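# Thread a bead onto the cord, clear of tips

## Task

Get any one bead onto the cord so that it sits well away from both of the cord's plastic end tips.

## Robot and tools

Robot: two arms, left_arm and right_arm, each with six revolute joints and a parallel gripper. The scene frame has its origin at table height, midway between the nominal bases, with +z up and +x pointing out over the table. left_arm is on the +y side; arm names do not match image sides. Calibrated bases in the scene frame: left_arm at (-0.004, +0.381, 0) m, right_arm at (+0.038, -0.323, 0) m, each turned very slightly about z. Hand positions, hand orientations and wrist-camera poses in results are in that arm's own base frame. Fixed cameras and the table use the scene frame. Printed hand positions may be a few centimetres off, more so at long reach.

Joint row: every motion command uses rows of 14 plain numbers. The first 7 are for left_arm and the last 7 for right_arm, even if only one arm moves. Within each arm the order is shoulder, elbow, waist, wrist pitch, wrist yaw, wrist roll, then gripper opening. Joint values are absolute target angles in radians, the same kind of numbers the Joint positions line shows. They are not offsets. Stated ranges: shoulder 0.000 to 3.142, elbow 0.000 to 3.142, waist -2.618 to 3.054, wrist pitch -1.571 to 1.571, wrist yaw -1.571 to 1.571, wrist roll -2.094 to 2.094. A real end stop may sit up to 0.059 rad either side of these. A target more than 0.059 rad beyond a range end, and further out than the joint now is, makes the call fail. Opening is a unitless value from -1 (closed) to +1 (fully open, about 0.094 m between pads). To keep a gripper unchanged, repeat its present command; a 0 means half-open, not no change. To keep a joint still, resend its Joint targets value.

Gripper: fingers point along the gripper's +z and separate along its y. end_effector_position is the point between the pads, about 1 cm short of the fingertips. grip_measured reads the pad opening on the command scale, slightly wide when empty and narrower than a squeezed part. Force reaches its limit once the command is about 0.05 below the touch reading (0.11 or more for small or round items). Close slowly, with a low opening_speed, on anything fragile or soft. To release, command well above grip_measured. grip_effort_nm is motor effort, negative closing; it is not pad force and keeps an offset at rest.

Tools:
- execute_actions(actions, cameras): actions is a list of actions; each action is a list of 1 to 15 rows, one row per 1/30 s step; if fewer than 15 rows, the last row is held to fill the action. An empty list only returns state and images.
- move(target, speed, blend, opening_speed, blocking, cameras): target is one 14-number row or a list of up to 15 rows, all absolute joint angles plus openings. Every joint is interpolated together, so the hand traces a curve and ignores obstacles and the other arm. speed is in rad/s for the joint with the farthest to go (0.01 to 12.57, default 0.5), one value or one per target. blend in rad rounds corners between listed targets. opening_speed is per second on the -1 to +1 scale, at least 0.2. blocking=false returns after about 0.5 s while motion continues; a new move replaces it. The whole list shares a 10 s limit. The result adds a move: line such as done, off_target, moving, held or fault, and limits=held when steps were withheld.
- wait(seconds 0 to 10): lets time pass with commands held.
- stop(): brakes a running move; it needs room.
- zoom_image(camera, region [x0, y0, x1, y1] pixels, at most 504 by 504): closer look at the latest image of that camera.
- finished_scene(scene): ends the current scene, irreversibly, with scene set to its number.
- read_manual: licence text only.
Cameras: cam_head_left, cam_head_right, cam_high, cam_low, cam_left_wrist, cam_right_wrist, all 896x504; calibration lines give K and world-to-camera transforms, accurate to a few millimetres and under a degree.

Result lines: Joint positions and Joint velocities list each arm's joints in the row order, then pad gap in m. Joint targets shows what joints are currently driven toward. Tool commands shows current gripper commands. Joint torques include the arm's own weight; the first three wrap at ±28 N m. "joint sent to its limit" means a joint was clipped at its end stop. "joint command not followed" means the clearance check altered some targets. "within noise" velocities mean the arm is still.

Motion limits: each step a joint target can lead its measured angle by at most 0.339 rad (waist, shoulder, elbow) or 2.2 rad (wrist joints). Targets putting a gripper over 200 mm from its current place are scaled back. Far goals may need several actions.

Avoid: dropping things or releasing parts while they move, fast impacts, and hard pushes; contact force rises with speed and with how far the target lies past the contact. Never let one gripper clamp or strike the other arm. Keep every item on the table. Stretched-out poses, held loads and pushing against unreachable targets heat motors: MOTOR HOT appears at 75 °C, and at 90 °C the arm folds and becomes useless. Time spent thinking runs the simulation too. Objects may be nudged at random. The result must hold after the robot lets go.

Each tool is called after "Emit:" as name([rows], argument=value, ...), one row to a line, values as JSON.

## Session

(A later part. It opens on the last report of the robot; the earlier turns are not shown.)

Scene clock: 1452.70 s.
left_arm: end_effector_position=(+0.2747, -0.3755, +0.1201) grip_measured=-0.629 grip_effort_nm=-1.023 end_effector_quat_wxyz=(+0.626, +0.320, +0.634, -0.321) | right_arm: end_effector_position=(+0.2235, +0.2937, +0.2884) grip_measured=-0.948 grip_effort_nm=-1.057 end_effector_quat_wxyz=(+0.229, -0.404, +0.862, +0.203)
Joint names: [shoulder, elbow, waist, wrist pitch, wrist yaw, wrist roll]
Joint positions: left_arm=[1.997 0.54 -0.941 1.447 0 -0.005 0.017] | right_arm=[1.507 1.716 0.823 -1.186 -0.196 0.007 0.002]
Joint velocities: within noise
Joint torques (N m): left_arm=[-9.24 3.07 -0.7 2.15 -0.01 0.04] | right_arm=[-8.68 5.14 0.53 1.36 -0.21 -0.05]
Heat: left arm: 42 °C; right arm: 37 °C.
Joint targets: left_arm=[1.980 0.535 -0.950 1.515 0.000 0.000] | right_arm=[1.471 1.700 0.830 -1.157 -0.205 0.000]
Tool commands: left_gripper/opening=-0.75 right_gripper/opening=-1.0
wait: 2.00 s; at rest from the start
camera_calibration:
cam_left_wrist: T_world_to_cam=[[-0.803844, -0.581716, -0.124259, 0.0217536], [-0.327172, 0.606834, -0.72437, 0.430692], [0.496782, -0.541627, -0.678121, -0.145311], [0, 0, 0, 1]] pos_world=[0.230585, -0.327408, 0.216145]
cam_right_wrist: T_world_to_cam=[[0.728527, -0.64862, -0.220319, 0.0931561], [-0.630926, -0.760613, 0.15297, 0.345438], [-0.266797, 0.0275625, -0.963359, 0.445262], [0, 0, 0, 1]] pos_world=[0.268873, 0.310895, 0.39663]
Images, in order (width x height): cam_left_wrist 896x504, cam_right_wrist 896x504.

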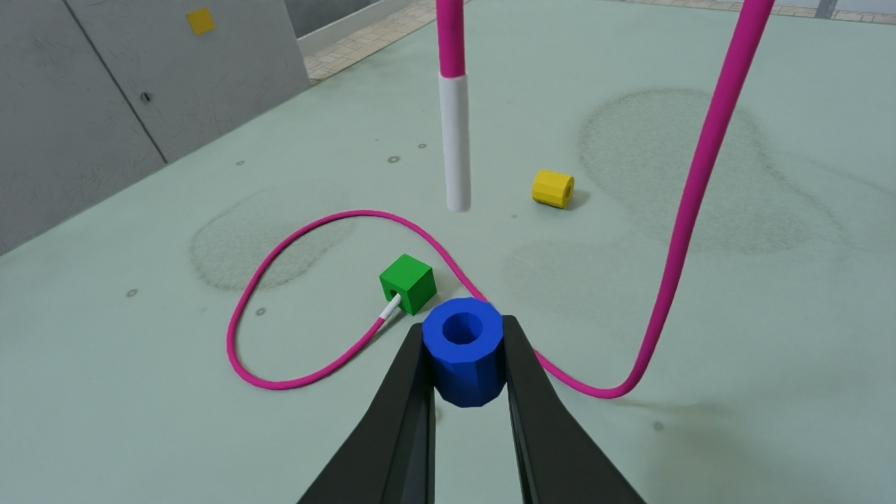

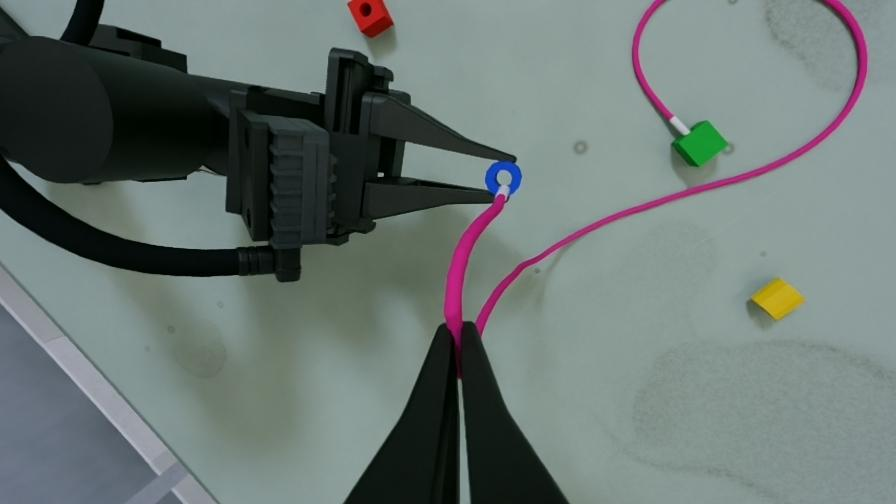

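Emit:
wait(seconds=2.0, cameras=["cam_left_wrist","cam_right_wrist"])

Emit:
zoom_image(camera="cam_right_wrist", region=[420, 120, 580, 210])

Emit:
wait(seconds=0.5, cameras=["cam_left_wrist","cam_right_wrist"])

Scene clock: 1460.90 s.
left_arm: end_effector_position=(+0.2747, -0.3755, +0.1201) grip_measured=-0.629 grip_effort_nm=-1.028 end_effector_quat_wxyz=(+0.626, +0.320, +0.634, -0.321) | right_arm: end_effector_position=(+0.2235, +0.2937, +0.2884) grip_measured=-0.948 grip_effort_nm=-1.057 end_effector_quat_wxyz=(+0.229, -0.404, +0.862, +0.203)
Joint names: [shoulder, elbow, waist, wrist pitch, wrist yaw, wrist roll]
Joint positions: left_arm=[1.997 0.54 -0.941 1.447 0 -0.005 0.017] | right_arm=[1.507 1.716 0.823 -1.186 -0.196 0.007 0.002]
Joint velocities: within noise
Joint torques (N m): left_arm=[-9.24 3.07 -0.7 2.15 -0.01 0.04] | right_arm=[-8.68 5.12 0.57 1.36 -0.19 -0.05]
Heat: left arm: 42 °C; right arm: 37 °C.
Joint targets: left_arm=[1.980 0.535 -0.950 1.515 0.000 0.000] | right_arm=[1.471 1.700 0.830 -1.157 -0.205 0.000]
Tool commands: left_gripper/opening=-0.75 right_gripper/opening=-1.0
wait: 2.00 s; at rest from the start
camera_calibration:
cam_left_wrist: T_world_to_cam=[[-0.803844, -0.581716, -0.124259, 0.0217536], [-0.327172, 0.606834, -0.72437, 0.430692], [0.496782, -0.541627, -0.678121, -0.145311], [0, 0, 0, 1]] pos_world=[0.230585, -0.327408, 0.216145]
cam_right_wrist: T_world_to_cam=[[0.728527, -0.64862, -0.220319, 0.0931561], [-0.630926, -0.760613, 0.15297, 0.345438], [-0.266797, 0.0275625, -0.963359, 0.445262], [0, 0, 0, 1]] pos_world=[0.268873, 0.310895, 0.39663]
Images, in order (width x height): cam_left_wrist 896x504, cam_right_wrist 896x504.

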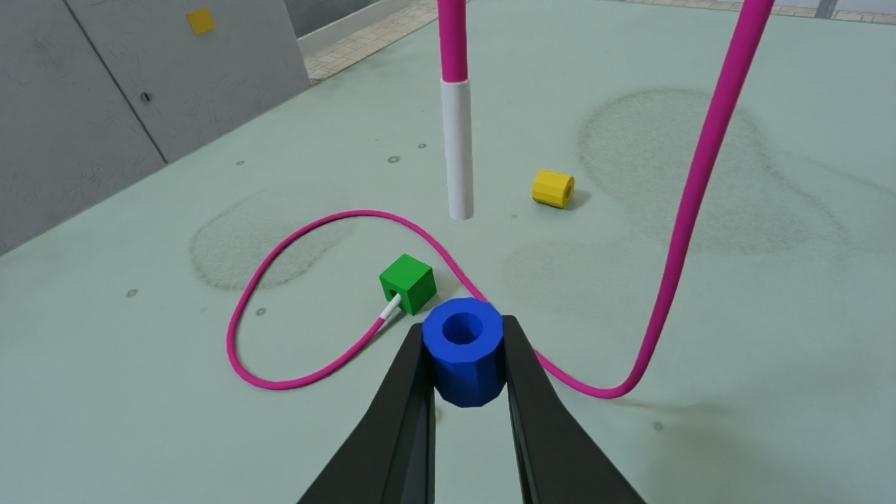

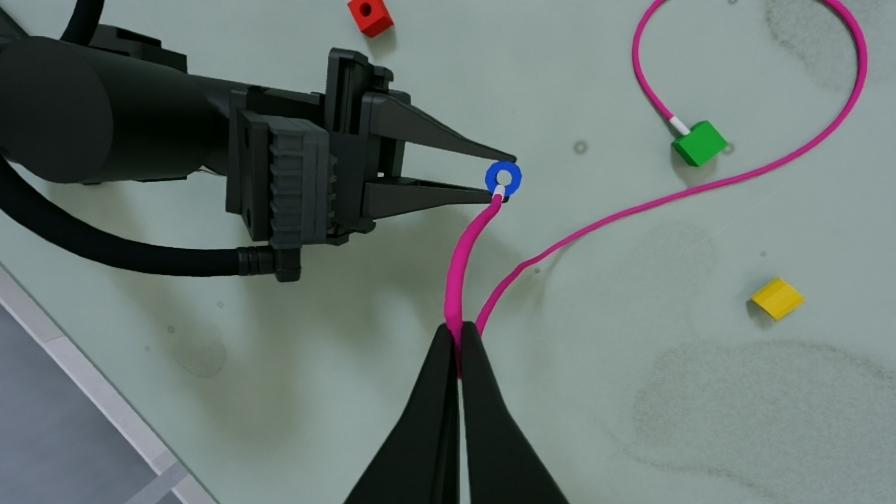

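Scaled by 3.150 from the camera's 896x504 image, which has a finer 1280x720 frame.

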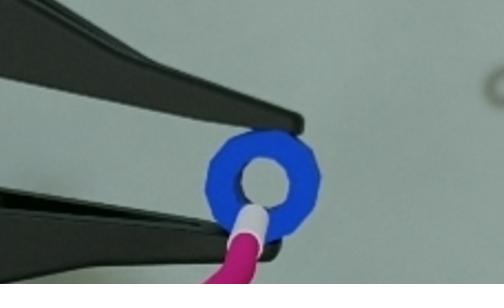

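Scene clock: 1461.40 s.
left_arm: end_effector_position=(+0.2747, -0.3755, +0.1201) grip_measured=-0.629 grip_effort_nm=-1.033 end_effector_quat_wxyz=(+0.626, +0.320, +0.634, -0.321) | right_arm: end_effector_position=(+0.2235, +0.2937, +0.2884) grip_measured=-0.948 grip_effort_nm=-1.053 end_effector_quat_wxyz=(+0.229, -0.404, +0.862, +0.203)
Joint names: [shoulder, elbow, waist, wrist pitch, wrist yaw, wrist roll]
Joint positions: left_arm=[1.997 0.54 -0.941 1.447 0 -0.005 0.017] | right_arm=[1.507 1.716 0.823 -1.186 -0.196 0.007 0.002]
Joint velocities: within noise
Joint torques (N m): left_arm=[-9.22 3.08 -0.7 2.15 -0.01 0.04] | right_arm=[-8.62 5.09 0.57 1.36 -0.18 -0.06]
Heat: left arm: 42 °C; right arm: 37 °C.
Joint targets: left_arm=[1.980 0.535 -0.950 1.515 0.000 0.000] | right_arm=[1.471 1.700 0.830 -1.157 -0.205 0.000]
Tool commands: left_gripper/opening=-0.75 right_gripper/opening=-1.0
wait: 0.50 s; at rest by 0.17 s
camera_calibration:
cam_left_wrist: T_world_to_cam=[[-0.803844, -0.581716, -0.124259, 0.0217536], [-0.327172, 0.606834, -0.72437, 0.430692], [0.496782, -0.541627, -0.678121, -0.145311], [0, 0, 0, 1]] pos_world=[0.230585, -0.327408, 0.216145]
cam_right_wrist: T_world_to_cam=[[0.728527, -0.64862, -0.220319, 0.0931561], [-0.630926, -0.760613, 0.15297, 0.345438], [-0.266797, 0.0275625, -0.963359, 0.445262], [0, 0, 0, 1]] pos_world=[0.268873, 0.310895, 0.39663]
Images, in order (width x height): cam_left_wrist 896x504, cam_right_wrist 896x504.

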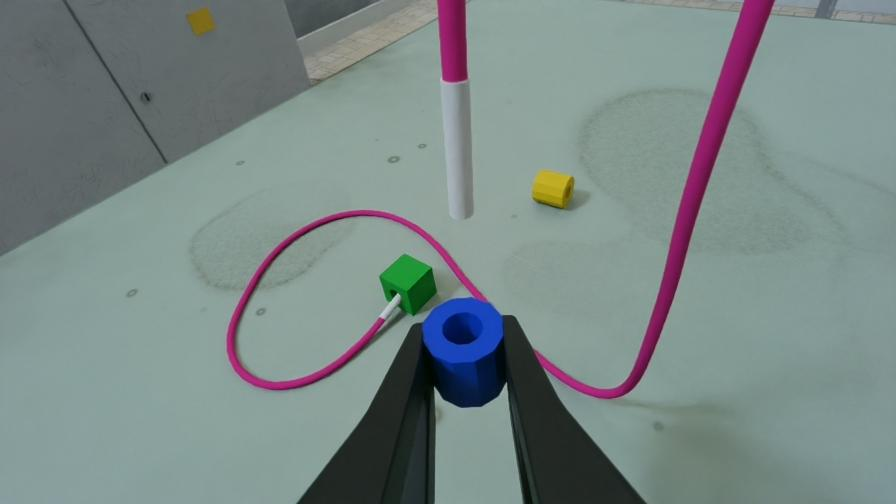

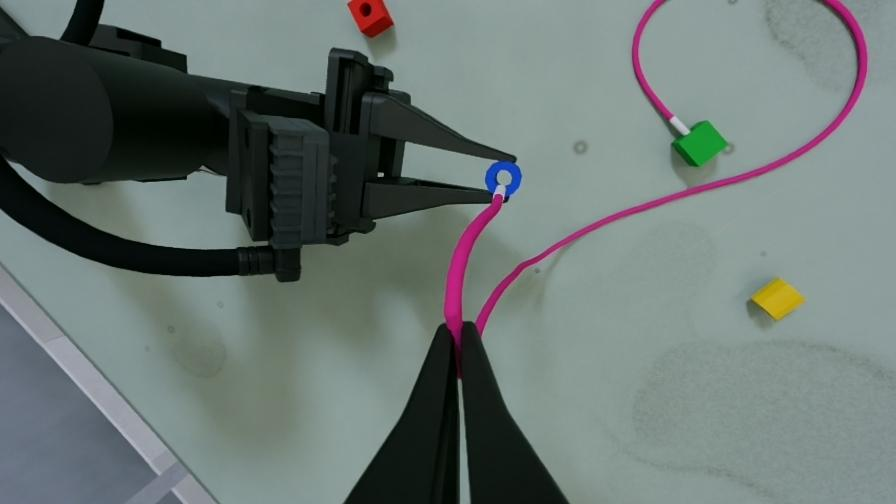

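Emit:
move(target=[1.98,0.535,-0.95,1.515,0,0,-0.75,1.464,1.650,0.836,-1.111,-0.205,0,-1.0], speed=0.1, cameras=[])

Emit:
wait(seconds=4.0, cameras=["cam_left_wrist","cam_right_wrist"])

Emit:
zoom_image(camera="cam_right_wrist", region=[420, 120, 580, 210])

Emit:
zoom_image(camera="cam_left_wrist", region=[400, 120, 560, 370])

Scene clock: 1509.50 s.
left_arm: end_effector_position=(+0.2747, -0.3755, +0.1201) grip_measured=-0.629 grip_effort_nm=-1.023 end_effector_quat_wxyz=(+0.626, +0.320, +0.634, -0.321) | right_arm: end_effector_position=(+0.2245, +0.2971, +0.2776) grip_measured=-0.948 grip_effort_nm=-1.053 end_effector_quat_wxyz=(+0.228, -0.406, +0.861, +0.203)
Joint names: [shoulder, elbow, waist, wrist pitch, wrist yaw, wrist roll]
Joint positions: left_arm=[1.997 0.54 -0.941 1.447 0 -0.005 0.017] | right_arm=[1.502 1.666 0.828 -1.142 -0.196 0.007 0.002]
Joint velocities: within noise
Joint torques (N m): left_arm=[-9.24 3.07 -0.7 2.15 -0.02 0.04] | right_arm=[-8.88 5.23 0.77 1.36 -0.21 -0.06]
Heat: left arm: 42 °C; right arm: 36 °C.
Joint targets: left_arm=[1.980 0.535 -0.950 1.515 0.000 0.000] | right_arm=[1.464 1.650 0.836 -1.111 -0.205 0.000]
move: off_target (left_arm, right_arm); left_arm: the wrist pitch is farthest, 0.068 rad from its target; right_arm: the shoulder is farthest, 0.038 rad from its target
No camera images: "cameras" was empty.

Scene clock: 1513.50 s.
left_arm: end_effector_position=(+0.2747, -0.3755, +0.1201) grip_measured=-0.629 grip_effort_nm=-1.033 end_effector_quat_wxyz=(+0.626, +0.320, +0.634, -0.321) | right_arm: end_effector_position=(+0.2246, +0.2972, +0.2778) grip_measured=-0.948 grip_effort_nm=-1.057 end_effector_quat_wxyz=(+0.228, -0.406, +0.861, +0.203)
Joint names: [shoulder, elbow, waist, wrist pitch, wrist yaw, wrist roll]
Joint positions: left_arm=[1.997 0.54 -0.941 1.447 0 -0.005 0.017] | right_arm=[1.502 1.666 0.828 -1.141 -0.196 0.007 0.002]
Joint velocities: within noise
Joint torques (N m): left_arm=[-9.25 3.06 -0.69 2.15 -0.01 0.03] | right_arm=[-8.84 5.18 0.81 1.35 -0.17 -0.06]
Heat: left arm: 42 °C; right arm: 35 °C.
Joint targets: left_arm=[1.980 0.535 -0.950 1.515 0.000 0.000] | right_arm=[1.464 1.650 0.836 -1.111 -0.205 0.000]
Tool commands: left_gripper/opening=-0.75 right_gripper/opening=-1.0
wait: 4.00 s; at rest by 0.17 s
camera_calibration:
cam_left_wrist: T_world_to_cam=[[-0.803844, -0.581716, -0.124259, 0.0217536], [-0.327172, 0.606834, -0.72437, 0.430692], [0.496782, -0.541627, -0.678121, -0.145311], [0, 0, 0, 1]] pos_world=[0.230585, -0.327408, 0.216145]
cam_right_wrist: T_world_to_cam=[[0.731173, -0.64565, -0.220279, 0.0907299], [-0.627711, -0.763186, 0.153381, 0.350373], [-0.267144, 0.0261235, -0.963303, 0.435673], [0, 0, 0, 1]] pos_world=[0.269981, 0.314599, 0.38593]
Images, in order (width x height): cam_left_wrist 896x504, cam_right_wrist 896x504.

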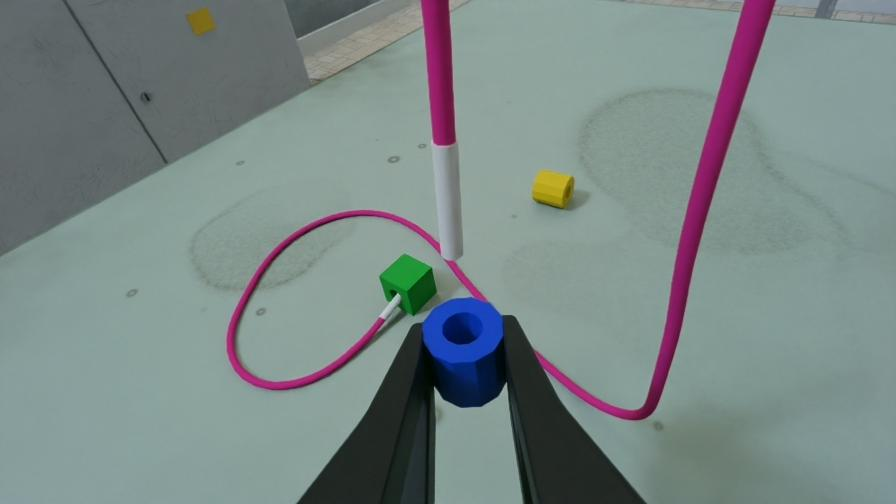

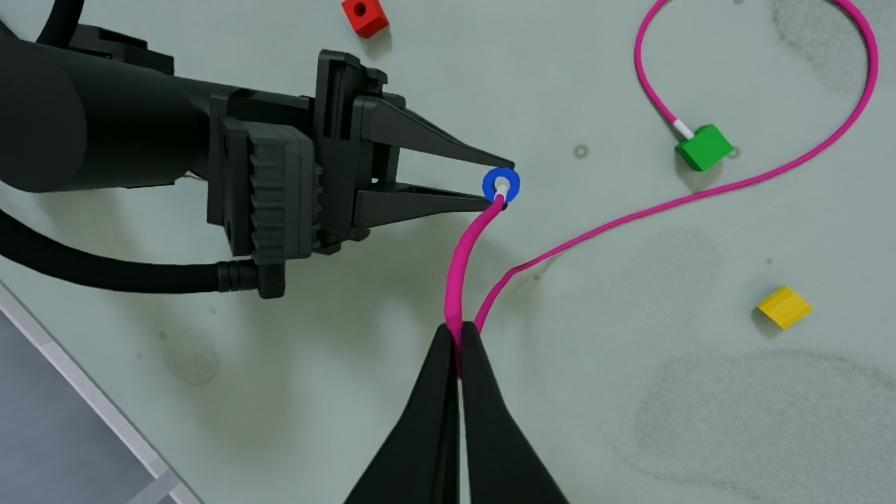

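Scaled by 3.150 from the camera's 896x504 image, which has a finer 1280x720 frame.

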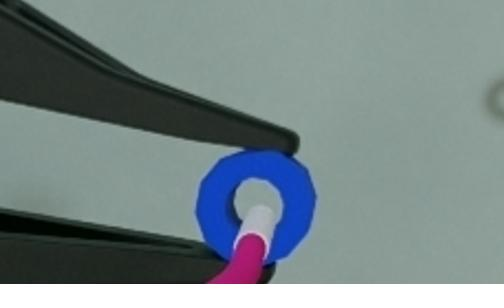

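Scaled by 2.016 from the camera's 896x504 image, which has a finer 1280x720 frame.

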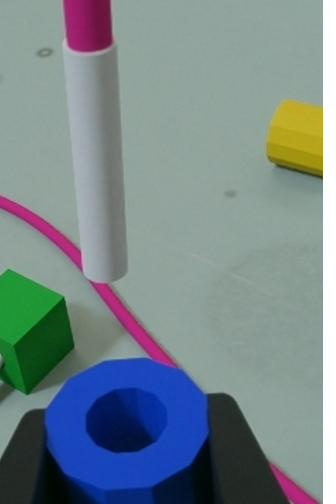

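Emit:
move(target=[1.98,0.535,-0.95,1.515,0,0,-0.75,1.450,1.584,0.842,-1.060,-0.205,0,-1.0], speed=0.1, cameras=[])

Emit:
wait(seconds=3.0, cameras=["cam_left_wrist","cam_right_wrist"])

Emit:
zoom_image(camera="cam_right_wrist", region=[420, 120, 580, 210])

Emit:
zoom_image(camera="cam_left_wrist", region=[400, 120, 560, 370])

Scene clock: 1541.37 s.
left_arm: end_effector_position=(+0.2747, -0.3755, +0.1201) grip_measured=-0.629 grip_effort_nm=-1.028 end_effector_quat_wxyz=(+0.626, +0.320, +0.634, -0.321) | right_arm: end_effector_position=(+0.2232, +0.2991, +0.2656) grip_measured=-0.948 grip_effort_nm=-1.057 end_effector_quat_wxyz=(+0.227, -0.409, +0.860, +0.204)
Joint names: [shoulder, elbow, waist, wrist pitch, wrist yaw, wrist roll]
Joint positions: left_arm=[1.997 0.54 -0.941 1.447 0 -0.005 0.017] | right_arm=[1.487 1.6 0.834 -1.091 -0.196 0.007 0.002]
Joint velocities: within noise
Joint torques (N m): left_arm=[-9.22 3.07 -0.72 2.16 -0.01 0.03] | right_arm=[-8.73 5.29 0.75 1.37 -0.19 -0.05]
Heat: left arm: 43 °C; right arm: 35 °C.
Joint targets: left_arm=[1.980 0.535 -0.950 1.515 0.000 0.000] | right_arm=[1.450 1.584 0.842 -1.060 -0.205 0.000]
move: off_target (left_arm, right_arm); left_arm: the wrist pitch is farthest, 0.068 rad from its target; right_arm: the shoulder is farthest, 0.037 rad from its target
No camera images: "cameras" was empty.

Scene clock: 1544.37 s.
left_arm: end_effector_position=(+0.2747, -0.3755, +0.1201) grip_measured=-0.629 grip_effort_nm=-1.028 end_effector_quat_wxyz=(+0.626, +0.320, +0.634, -0.321) | right_arm: end_effector_position=(+0.2233, +0.2992, +0.2657) grip_measured=-0.948 grip_effort_nm=-1.057 end_effector_quat_wxyz=(+0.228, -0.409, +0.860, +0.204)
Joint names: [shoulder, elbow, waist, wrist pitch, wrist yaw, wrist roll]
Joint positions: left_arm=[1.997 0.54 -0.941 1.447 0 -0.005 0.017] | right_arm=[1.487 1.6 0.834 -1.09 -0.196 0.007 0.002]
Joint velocities: within noise
Joint torques (N m): left_arm=[-9.22 3.07 -0.72 2.15 -0.01 0.03] | right_arm=[-8.69 5.23 0.75 1.37 -0.17 -0.06]
Heat: left arm: 43 °C; right arm: 35 °C.
Joint targets: left_arm=[1.980 0.535 -0.950 1.515 0.000 0.000] | right_arm=[1.450 1.584 0.842 -1.060 -0.205 0.000]
Tool commands: left_gripper/opening=-0.75 right_gripper/opening=-1.0
wait: 3.00 s; at rest by 0.17 s
camera_calibration:
cam_left_wrist: T_world_to_cam=[[-0.803844, -0.581716, -0.124259, 0.0217536], [-0.327172, 0.606834, -0.72437, 0.430692], [0.496782, -0.541627, -0.678121, -0.145311], [0, 0, 0, 1]] pos_world=[0.230585, -0.327408, 0.216145]
cam_right_wrist: T_world_to_cam=[[0.735143, -0.641114, -0.22031, 0.0881077], [-0.623075, -0.767045, 0.153032, 0.353068], [-0.267099, 0.0247694, -0.963351, 0.424092], [0, 0, 0, 1]] pos_world=[0.268491, 0.316802, 0.37393]
Images, in order (width x height): cam_left_wrist 896x504, cam_right_wrist 896x504.

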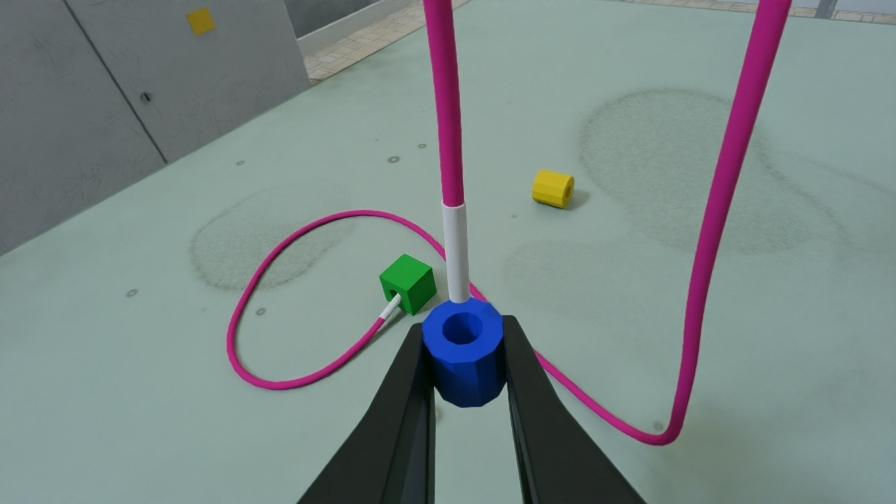

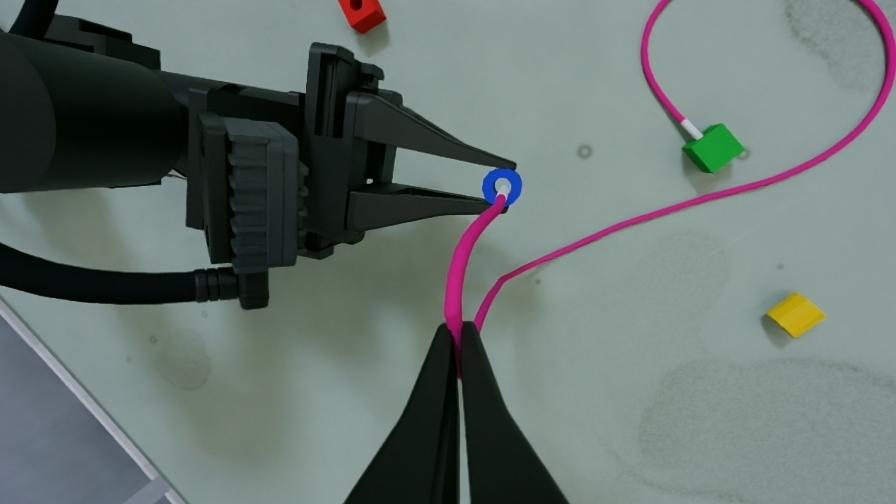

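Scaled by 3.150 from the camera's 896x504 image, which has a finer 1280x720 frame.

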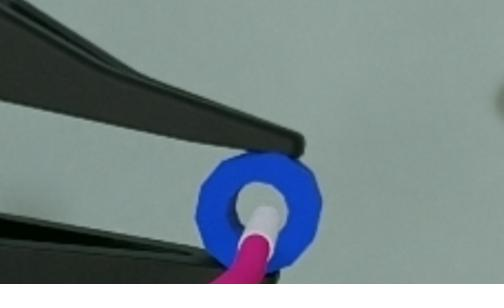

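Scaled by 2.016 from the camera's 896x504 image, which has a finer 1280x720 frame.

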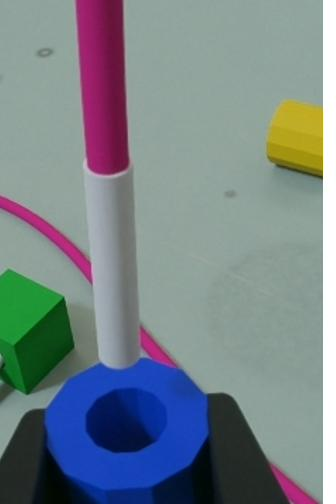

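Emit:
move(target=[1.98,0.535,-0.95,1.515,0,0,-0.75,1.418,1.440,0.845,-0.948,-0.205,0,-1.0], speed=0.12, cameras=["cam_left_wrist","cam_right_wrist"])

Emit:
zoom_image(camera="cam_left_wrist", region=[380, 160, 560, 410])

Emit:
zoom_image(camera="cam_right_wrist", region=[420, 120, 580, 210])

Scene clock: 1561.27 s.
left_arm: end_effector_position=(+0.2747, -0.3755, +0.1201) grip_measured=-0.629 grip_effort_nm=-1.028 end_effector_quat_wxyz=(+0.626, +0.320, +0.634, -0.321) | right_arm: end_effector_position=(+0.2230, +0.2988, +0.2378) grip_measured=-0.948 grip_effort_nm=-1.057 end_effector_quat_wxyz=(+0.227, -0.409, +0.860, +0.204)
Joint names: [shoulder, elbow, waist, wrist pitch, wrist yaw, wrist roll]
Joint positions: left_arm=[1.997 0.54 -0.941 1.447 0 -0.005 0.017] | right_arm=[1.455 1.456 0.834 -0.98 -0.196 0.007 0.002]
Joint velocities: within noise
Joint torques (N m): left_arm=[-9.22 3.07 -0.7 2.15 -0.02 0.04] | right_arm=[-8.64 5.44 1.05 1.37 -0.19 -0.05]
Heat: left arm: 43 °C; right arm: 36 °C.
Joint targets: left_arm=[1.980 0.535 -0.950 1.515 0.000 0.000] | right_arm=[1.418 1.440 0.845 -0.948 -0.205 0.000]
move: off_target (left_arm, right_arm); left_arm: the wrist pitch is farthest, 0.068 rad from its target; right_arm: the shoulder is farthest, 0.037 rad from its target
camera_calibration:
cam_left_wrist: T_world_to_cam=[[-0.803844, -0.581716, -0.124259, 0.0217536], [-0.327172, 0.606834, -0.72437, 0.430692], [0.496782, -0.541627, -0.678121, -0.145311], [0, 0, 0, 1]] pos_world=[0.230585, -0.327408, 0.216145]
cam_right_wrist: T_world_to_cam=[[0.734977, -0.641309, -0.220297, 0.0820174], [-0.622977, -0.766908, 0.154115, 0.356542], [-0.267783, 0.0239695, -0.963181, 0.397548], [0, 0, 0, 1]] pos_world=[0.268293, 0.316504, 0.346031]
Images, in order (width x height): cam_left_wrist 896x504, cam_right_wrist 896x504.

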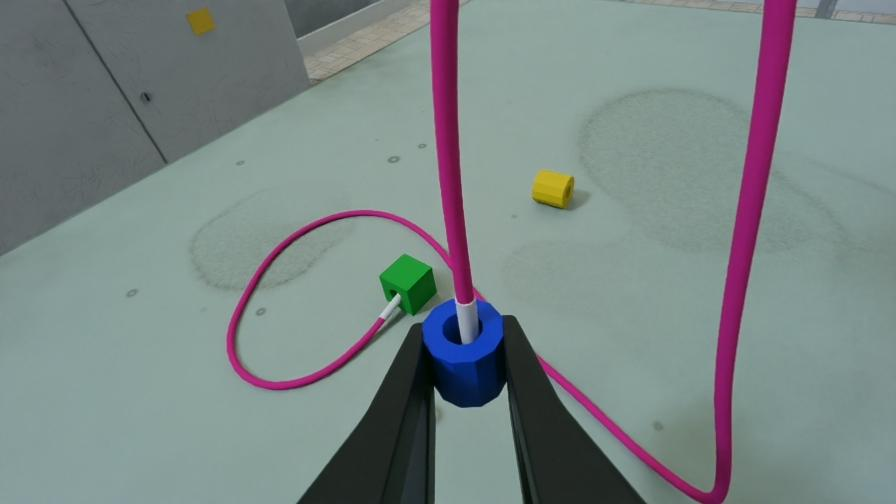

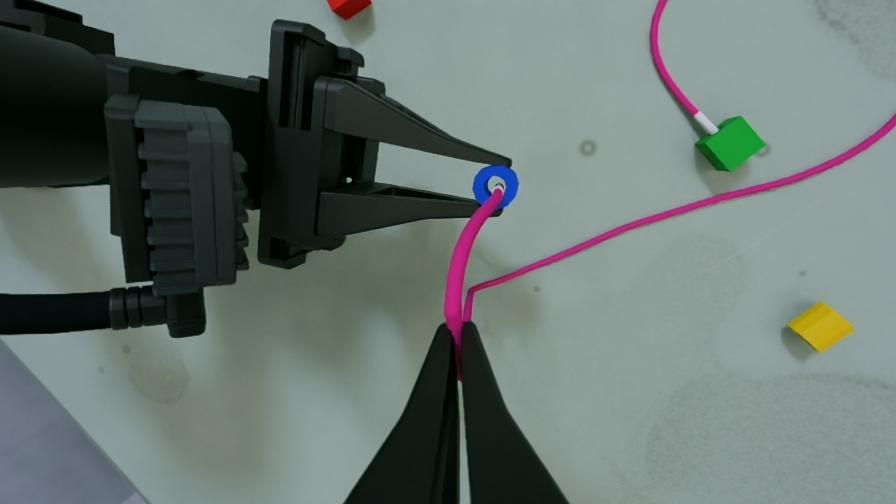

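Scaled by 2.016 from the camera's 896x504 image, which has a finer 1280x720 frame.

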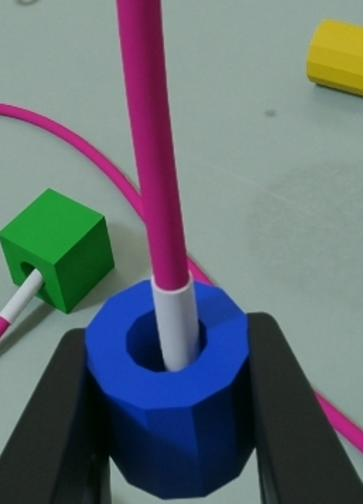

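Scaled by 3.150 from the camera's 896x504 image, which has a finer 1280x720 frame.

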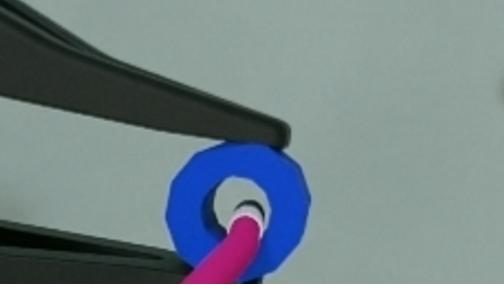

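Emit:
move(target=[1.98,0.535,-0.95,1.515,0,0,-0.75,1.388,1.086,0.845,-0.617,-0.205,0,-1.0], speed=0.25, cameras=["cam_low","cam_left_wrist","cam_right_wrist"])

Scene clock: 1576.67 s.
left_arm: end_effector_position=(+0.2747, -0.3755, +0.1201) grip_measured=-0.629 grip_effort_nm=-1.028 end_effector_quat_wxyz=(+0.626, +0.320, +0.634, -0.321) | right_arm: end_effector_position=(+0.2225, +0.2982, +0.1560) grip_measured=-0.948 grip_effort_nm=-1.057 end_effector_quat_wxyz=(+0.229, -0.409, +0.860, +0.205)
Joint names: [shoulder, elbow, waist, wrist pitch, wrist yaw, wrist roll]
Joint positions: left_arm=[1.997 0.54 -0.941 1.447 0 -0.005 0.017] | right_arm=[1.424 1.101 0.834 -0.651 -0.196 0.007 0.002]
Joint velocities: within noise
Joint torques (N m): left_arm=[-9.22 3.06 -0.7 2.15 -0.01 0.04] | right_arm=[-8.4 5.7 1.01 1.42 -0.18 -0.03]
Heat: left arm: 43 °C; right arm: 36 °C.
Joint targets: left_arm=[1.980 0.535 -0.950 1.515 0.000 0.000] | right_arm=[1.388 1.086 0.845 -0.617 -0.205 0.000]
move: off_target (left_arm, right_arm); left_arm: the wrist pitch is farthest, 0.068 rad from its target; right_arm: the shoulder is farthest, 0.036 rad from its target
camera_calibration:
cam_left_wrist: T_world_to_cam=[[-0.803844, -0.581716, -0.124259, 0.0217536], [-0.327172, 0.606834, -0.72437, 0.430692], [0.496782, -0.541627, -0.678121, -0.145311], [0, 0, 0, 1]] pos_world=[0.230585, -0.327408, 0.216145]
cam_right_wrist: T_world_to_cam=[[0.735581, -0.640648, -0.220209, 0.0637001], [-0.623325, -0.767372, 0.150353, 0.369245], [-0.265305, 0.0266652, -0.963796, 0.317305], [0, 0, 0, 1]] pos_world=[0.267486, 0.315696, 0.264328]
Images, in order (width x height): cam_low 896x504, cam_left_wrist 896x504, cam_right_wrist 896x504.

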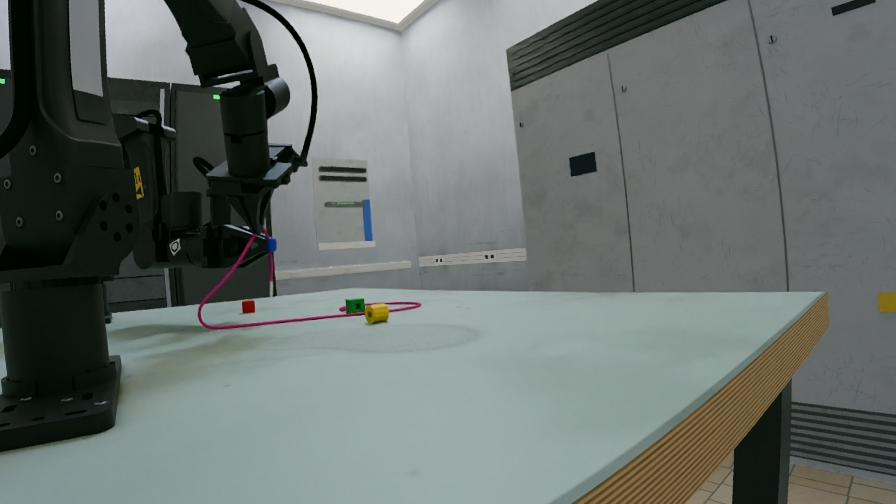

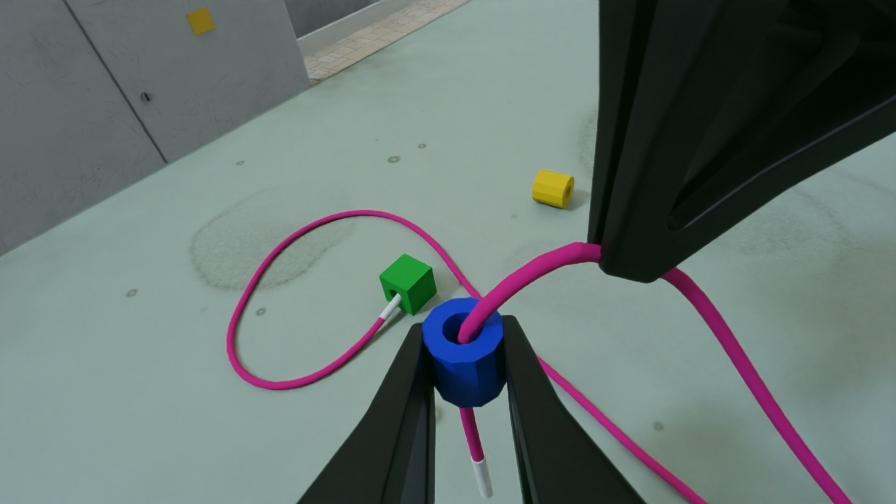

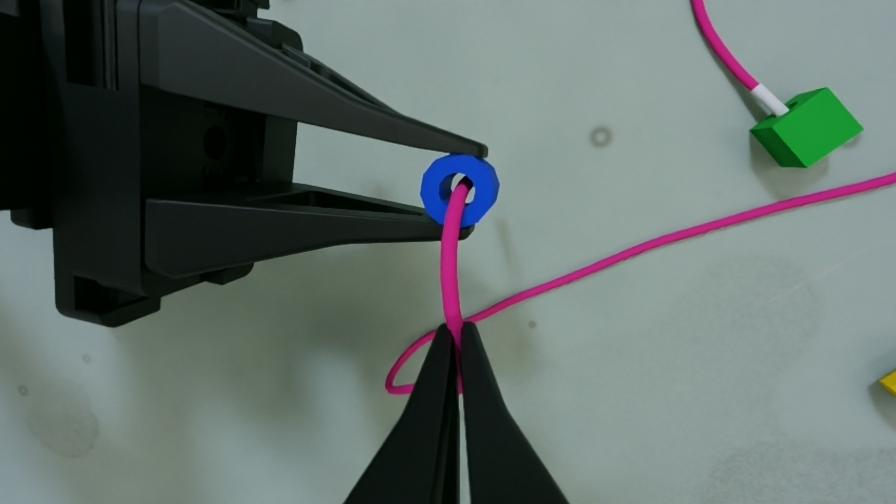

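Emit:
move(target=[1.993,0.615,-0.95,1.191,0,0,-0.75,1.515,0.997,0.845,-0.443,-0.205,0,-1.0], speed=0.15, cameras=["cam_low","cam_left_wrist","cam_right_wrist"])

Scene clock: 1616.20 s.
left_arm: end_effector_position=(+0.2782, -0.3803, +0.0714) grip_measured=-0.629 grip_effort_nm=-1.028 end_effector_quat_wxyz=(+0.554, +0.353, +0.699, -0.284) | right_arm: end_effector_position=(+0.2324, +0.3093, +0.1162) grip_measured=-0.948 grip_effort_nm=-1.057 end_effector_quat_wxyz=(+0.229, -0.409, +0.859, +0.205)
Joint names: [shoulder, elbow, waist, wrist pitch, wrist yaw, wrist roll]
Joint positions: left_arm=[1.997 0.593 -0.941 1.176 0 -0.005 0.017] | right_arm=[1.507 1.013 0.834 -0.479 -0.196 0.007 0.002]
Joint velocities: within noise
Joint torques (N m): left_arm=[-8.4 5.42 -0.7 1.69 -0.01 0.04] | right_arm=[-5.57 5.44 1.03 1.41 -0.17 -0.06]
Heat: left arm: 43 °C; right arm: 34 °C.
Joint targets: left_arm=[1.993 0.615 -0.950 1.191 0.000 0.000] | right_arm=[1.515 0.997 0.845 -0.443 -0.205 0.000]
move: off_target (right_arm); right_arm: the wrist pitch is farthest, 0.036 rad from its target
camera_calibration:
cam_left_wrist: T_world_to_cam=[[-0.819594, -0.560086, -0.120707, 0.0280564], [-0.409807, 0.720302, -0.559663, 0.453882], [0.400405, -0.409229, -0.819882, -0.0953684], [0, 0, 0, 1]] pos_world=[0.247185, -0.350246, 0.179217]
cam_right_wrist: T_world_to_cam=[[0.735838, -0.640236, -0.220545, 0.0545365], [-0.623326, -0.767669, 0.148827, 0.390046], [-0.26459, 0.0279587, -0.963956, 0.280768], [0, 0, 0, 1]] pos_world=[0.277284, 0.326493, 0.224626]
Images, in order (width x height): cam_low 896x504, cam_left_wrist 896x504, cam_right_wrist 896x504.

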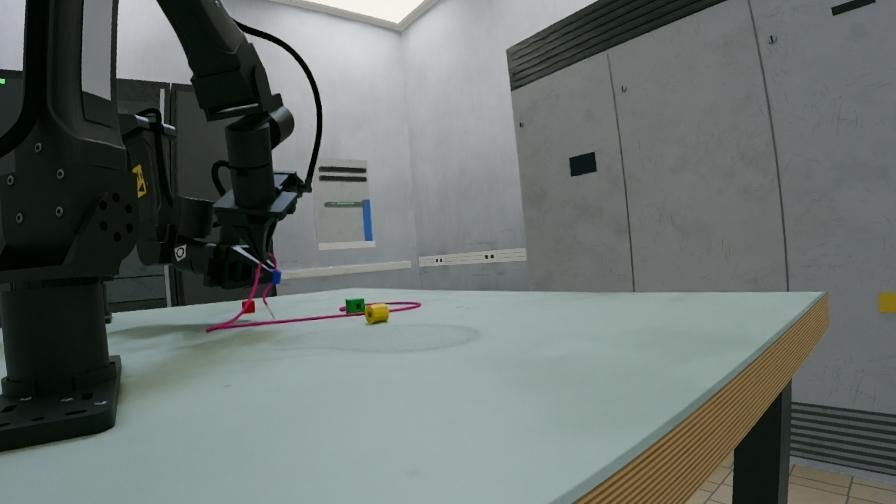

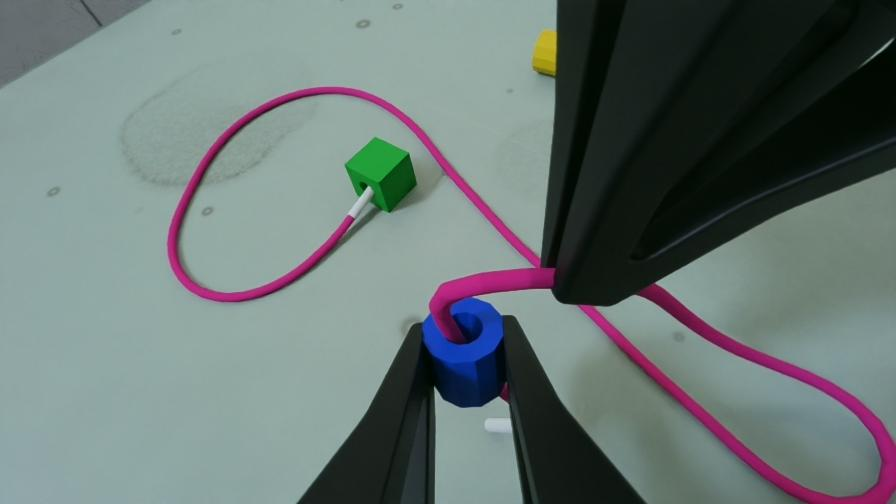

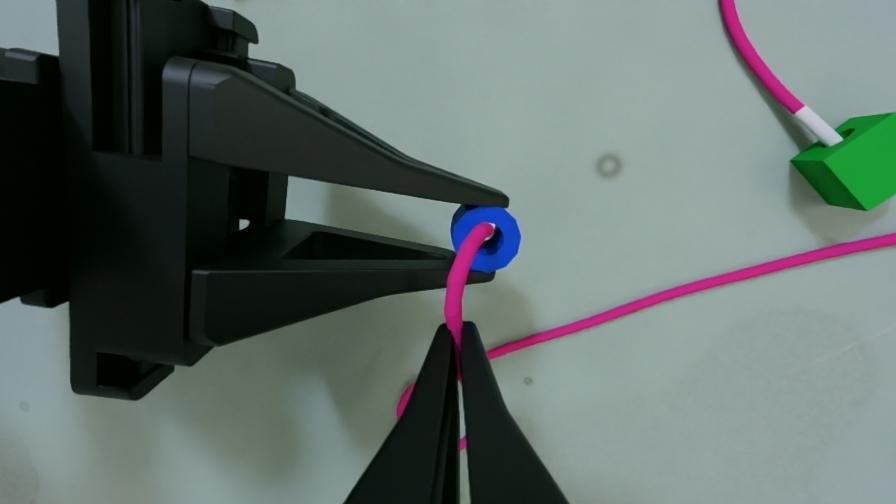

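Emit:
move(target=[2.075,0.640,-0.95,1.086,0,0,-0.75,1.607,0.863,0.739,-0.25,-0.406,0,-1.0], speed=0.15, cameras=["cam_low","cam_left_wrist","cam_right_wrist"])

Scene clock: 1636.80 s.
left_arm: end_effector_position=(+0.2758, -0.3770, +0.0279) grip_measured=-0.629 grip_effort_nm=-1.028 end_effector_quat_wxyz=(+0.504, +0.372, +0.736, -0.258) | right_arm: end_effector_position=(+0.2291, +0.3063, +0.0670) grip_measured=-0.948 grip_effort_nm=-1.062 end_effector_quat_wxyz=(+0.184, -0.391, +0.859, +0.274)
Joint names: [shoulder, elbow, waist, wrist pitch, wrist yaw, wrist roll]
Joint positions: left_arm=[2.057 0.619 -0.941 1.072 0 -0.005 0.017] | right_arm=[1.599 0.878 0.747 -0.288 -0.392 0.007 0.002]
Joint velocities: within noise
Joint torques (N m): left_arm=[-6.9 5.22 -0.72 1.64 -0.01 0.04] | right_arm=[-5.89 5 -0.62 1.35 -0.32 -0.05]
Heat: left arm: 42 °C; right arm: 33 °C.
Joint targets: left_arm=[2.075 0.640 -0.950 1.086 0.000 0.000] | right_arm=[1.607 0.863 0.739 -0.250 -0.406 0.000]
move: off_target (right_arm); right_arm: the wrist pitch is farthest, 0.038 rad from its target
camera_calibration:
cam_left_wrist: T_world_to_cam=[[-0.829314, -0.546731, -0.115423, 0.0302292], [-0.450926, 0.776798, -0.439603, 0.455464], [0.330005, -0.312521, -0.890745, -0.0709178], [0, 0, 0, 1]] pos_world=[0.253853, -0.35944, 0.140543]
cam_right_wrist: T_world_to_cam=[[0.706143, -0.598261, -0.378743, 0.0487474], [-0.584892, -0.794316, 0.164204, 0.391431], [-0.399079, 0.105573, -0.910819, 0.235993], [0, 0, 0, 1]] pos_world=[0.288702, 0.31517, 0.169135]
Images, in order (width x height): cam_low 896x504, cam_left_wrist 896x504, cam_right_wrist 896x504.

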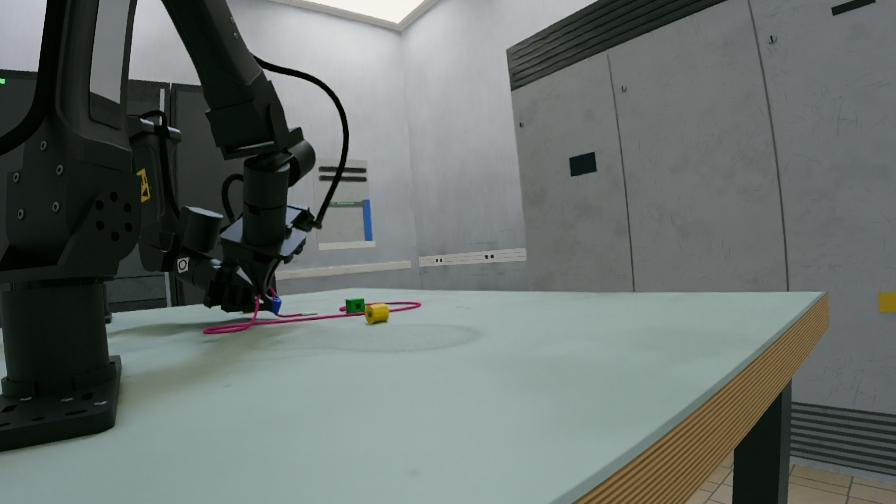

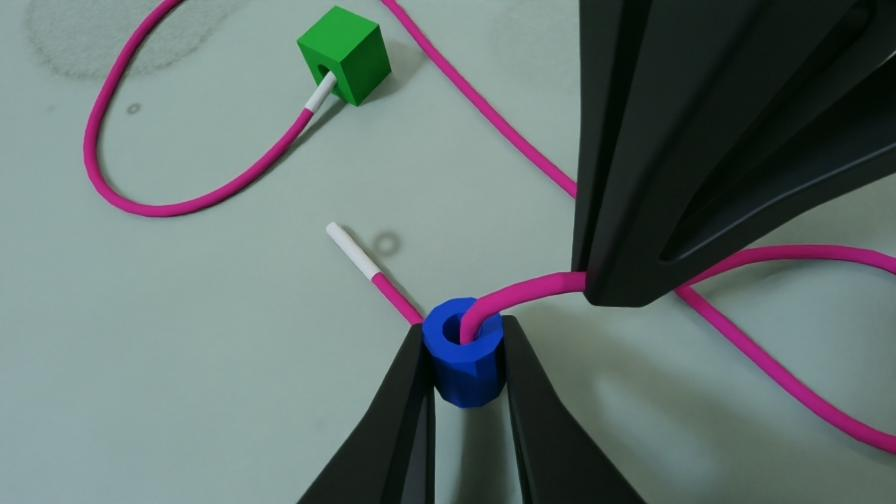

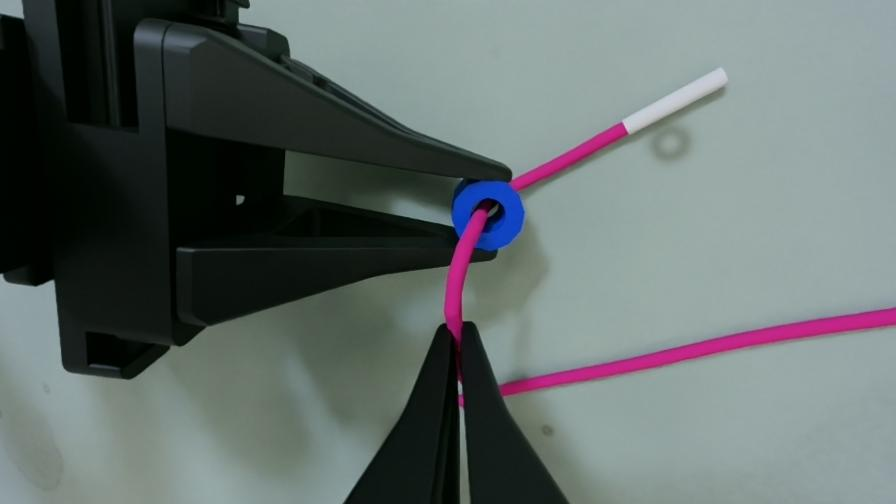

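Emit:
move([
  [2.075,0.640,-0.95,1.086,0,0,-0.75,1.607,0.863,0.739,-0.25,-0.406,0,-0.5],
  [2.075,0.640,-0.95,1.086,0,0,-0.75,1.392,0.92,0.739,-0.468,-0.406,0,-0.5],
  [2.075,0.640,-0.95,1.086,0,0,-0.75,1.40,1.25,0.45,-0.80,-0.1,0,-0.5],
], speed=[0.3,0.3,0.6], opening_speed=0.4, cameras=["cam_low","cam_left_wrist","cam_right_wrist"])

Scene clock: 1676.27 s.
left_arm: end_effector_position=(+0.2758, -0.3770, +0.0276) grip_measured=-0.629 grip_effort_nm=-1.023 end_effector_quat_wxyz=(+0.504, +0.372, +0.736, -0.258) | right_arm: end_effector_position=(+0.3199, +0.1778, +0.1791) grip_measured=-0.503 grip_effort_nm=0.120 end_effector_quat_wxyz=(+0.260, -0.226, +0.932, +0.114)
Joint names: [shoulder, elbow, waist, wrist pitch, wrist yaw, wrist roll]
Joint positions: left_arm=[2.057 0.619 -0.941 1.071 0 -0.005 0.017] | right_arm=[1.421 1.213 0.452 -0.796 -0.109 0.007 0.023]
Joint velocities: within noise
Joint torques (N m): left_arm=[-6.9 5.22 -0.7 1.66 -0.01 0.04] | right_arm=[-7.06 9.62 -0.18 0.99 0 -0.05]
Heat: left arm: 39 °C; right arm: 33 °C.
Joint targets: left_arm=[2.075 0.640 -0.950 1.086 0.000 0.000] | right_arm=[1.400 1.250 0.450 -0.800 -0.100 0.000]
move: off_target (right_arm); right_arm: the elbow is farthest, 0.037 rad from its target
camera_calibration:
cam_left_wrist: T_world_to_cam=[[-0.829392, -0.546628, -0.115357, 0.0302538], [-0.451221, 0.777192, -0.438602, 0.455453], [0.329406, -0.311722, -0.891247, -0.0705865], [0, 0, 0, 1]] pos_world=[0.253854, -0.359441, 0.140343]
cam_right_wrist: T_world_to_cam=[[0.402109, -0.90344, -0.148675, 0.0605659], [-0.887062, -0.424628, 0.18114, 0.351978], [-0.226781, 0.0590461, -0.972154, 0.352017], [0, 0, 0, 1]] pos_world=[0.367703, 0.183392, 0.287462]
Images, in order (width x height): cam_low 896x504, cam_left_wrist 896x504, cam_right_wrist 896x504.

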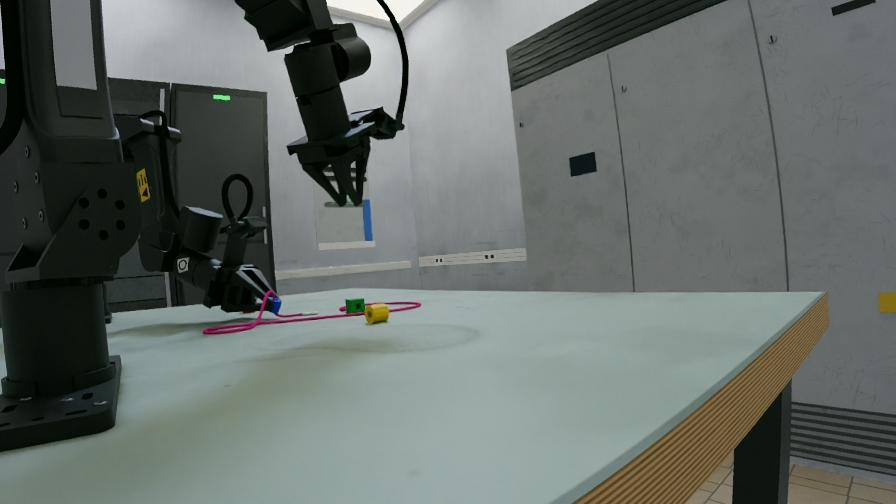

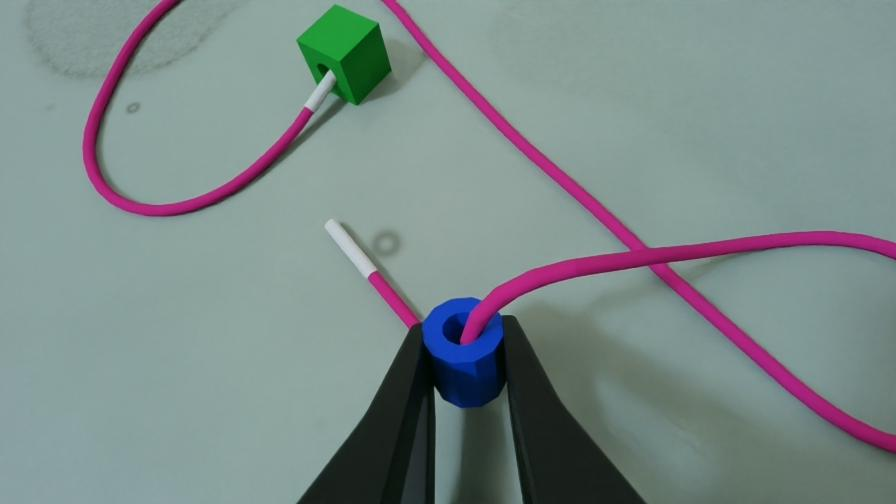

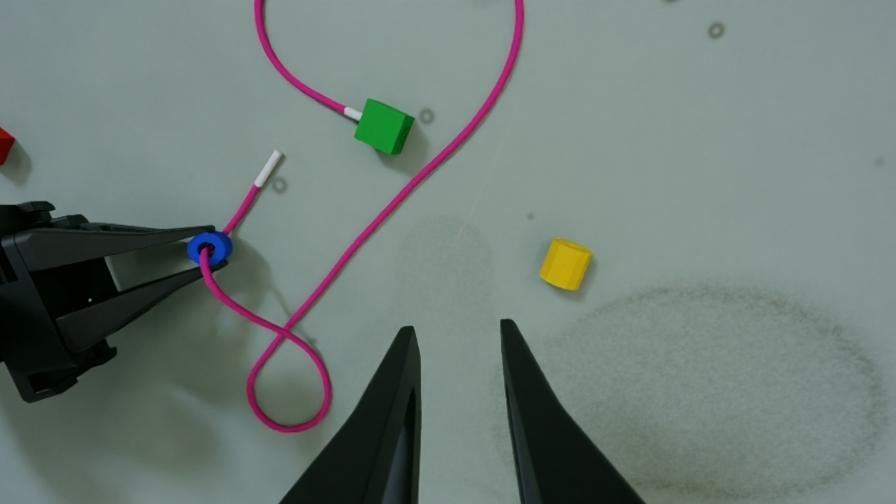

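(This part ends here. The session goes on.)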